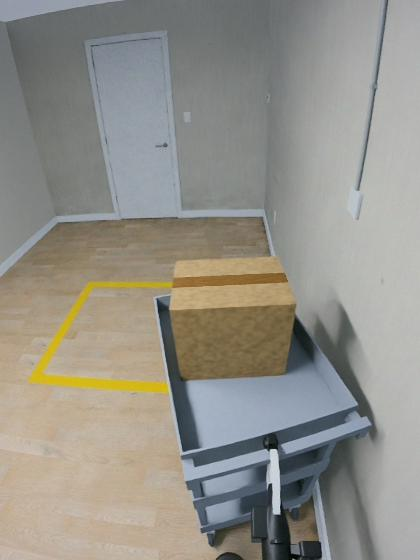

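>>> move:
  r1: {"base":{"translate_m":0.4,"strafe_m":0.05},"pace":"slow","contact_limits":{"translate_m":0.8}}
  blocking: false

>>> wait:
  seconds: 6
  cameras: ["r1_head_camera"]

Scene clock: 734.40 s.
move: r1 moving
r1.base_odometry: x=+1.088 y=+1.380 heading=+2.410
r1.turned_by_wheels: +0.000
r1.turned_by_imu: +0.000
r1.base_tilt: forward=-1.6 right=+1.2
r1.lidar_m: 0.35 3.33 2.48 2.41 1.34 0.99 0.96 0.52 0.36 0.34 0.38 0.44
r1.base_status: translate_m moving; strafe_m moving
r1.joint_positions: lift_m=+0.668 arm_m=+0.000 wrist_yaw_rad=-0.007 wrist_pitch_rad=-0.004 wrist_roll_rad=+1.569 gripper_m=-0.037
r1.joint_status: not commanded
r1.measured_speeds: translate_m=+0.048 strafe_m=+0.007 rotate_rad=-0.002 lift_m=+0.000 arm_m=+0.000 wrist_yaw_rad=+0.000 wrist_pitch_rad=+0.000 wrist_roll_rad=+0.000
r1.motor_effort: lift_m=+12(12) arm_m=+4(4) wheel_0=+3(4) wheel_1=+5(7) wheel_2=-9(11)
r1.servo_current: wrist_yaw_rad=59(65) wrist_pitch_rad=46(46) wrist_roll_rad=65(65) gripper_m=52(59)
r1.contact_limits: translate_m 0.8
r1.hand_pose: x=+0.4586 y=-0.0896 z=+0.8480 quat_wxyz=(+0.708, +0.707, -0.004, -0.001) (m; r1's base frame)
r1.wrist_depth_mm: 517 521 508 214 300 304 - / - - - - 272 - - / - - - 259 258 1921 - / - - 455 246 247 842 - / - 449 449 231 236 - - / - 445 183 182 227 - - / - 153 433 154 212 - -
r2: as last shown
r2.turned_by_imu: +0.000
r2.lidar_m: 1.67 1.86 2.91 3.14 3.47 4.17 4.02 2.02 1.65 1.62 1.77 1.70
r2.motor_effort: lift_m=+20(20) arm_m=+4(4) wheel_0=-4(4) wheel_1=-3(3) wheel_2=+4(4)
r2.servo_current: wrist_yaw_rad=46(46) wrist_pitch_rad=39(46) wrist_roll_rad=52(59) gripper_m=52(52)
r2.contact_limits: translate_m 1
r2.wrist_depth_mm: - - - - - - - / - - - - - - - / - - - - - - - / - - - - - - - / - - - - - - - / - 189 187 - 190 - - / 1661 1576 - - - - -
pictures: none

Scene clock: 739.20 s.
earlier move: r1 done
r1.base_odometry: x=+0.767 y=+1.602 heading=+2.410
r1.turned_by_wheels: +0.000
r1.turned_by_imu: -0.002
r1.base_tilt: forward=-1.6 right=+1.3
r1.lidar_m: 0.32 0.40 2.48 2.34 1.89 1.39 1.33 0.61 0.44 0.41 0.44 0.44
r1.base_status: done
r1.joint_positions: lift_m=+0.668 arm_m=+0.000 wrist_yaw_rad=-0.007 wrist_pitch_rad=-0.004 wrist_roll_rad=+1.569 gripper_m=-0.037
r1.joint_status: not commanded
r1.measured_speeds: all 0
r1.motor_effort: lift_m=+12(12) arm_m=+4(4) wheel_0=+1(4) wheel_1=+3(7) wheel_2=-4(12)
r1.servo_current: wrist_yaw_rad=65(78) wrist_pitch_rad=46(52) wrist_roll_rad=39(65) gripper_m=52(59)
r1.contact_limits: translate_m 0.8
r1.hand_pose: x=+0.4586 y=-0.0896 z=+0.8480 quat_wxyz=(+0.708, +0.707, -0.004, -0.001) (m; r1's base frame)
r1.wrist_depth_mm: - - - 236 325 329 329 / - - - 219 291 - - / - - - - 276 1708 - / - - - 255 258 - - / - 455 459 237 239 - - / - 445 183 183 225 - - / - 153 421 179 208 - -
r2.base_odometry: x=-2.893 y=+0.137 heading=-2.808
r2.turned_by_wheels: +0.000
r2.turned_by_imu: +0.001
r2.base_tilt: forward=-0.7 right=+0.0
r2.lidar_m: 1.68 1.87 2.91 3.11 3.46 4.15 4.00 2.02 1.64 1.61 1.80 1.71
r2.base_status: not commanded
r2.joint_positions: lift_m=+0.610 arm_m=+0.000 wrist_yaw_rad=+0.003 wrist_pitch_rad=+0.001 wrist_roll_rad=+0.000 gripper_m=+0.130
r2.joint_status: not commanded
r2.measured_speeds: all 0
r2.motor_effort: lift_m=+20(20) arm_m=+4(4) wheel_0=-3(4) wheel_1=-3(3) wheel_2=+4(4)
r2.servo_current: wrist_yaw_rad=52(59) wrist_pitch_rad=39(46) wrist_roll_rad=46(59) gripper_m=59(59)
r2.contact_limits: translate_m 1
r2.hand_pose: x=+0.4595 y=-0.0866 z=+0.7877 quat_wxyz=(+1.000, +0.000, +0.001, +0.001) (m; r2's base frame)
r2.wrist_depth_mm: - - - - - - - / - - - - - - - / - - - - - - - / - - - - - - - / - - - - - - - / - 190 187 - 190 - - / 1661 1576 - - - - -
wait: 4.80 of 6 s (r1 has come to rest)
pictures: r1_head_camera
Images, in order (width x height): r1_head_camera 420x560.

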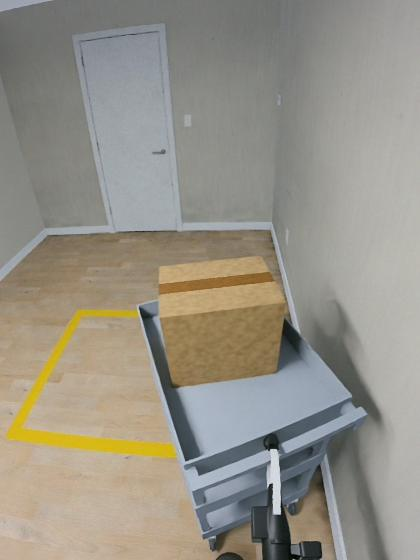

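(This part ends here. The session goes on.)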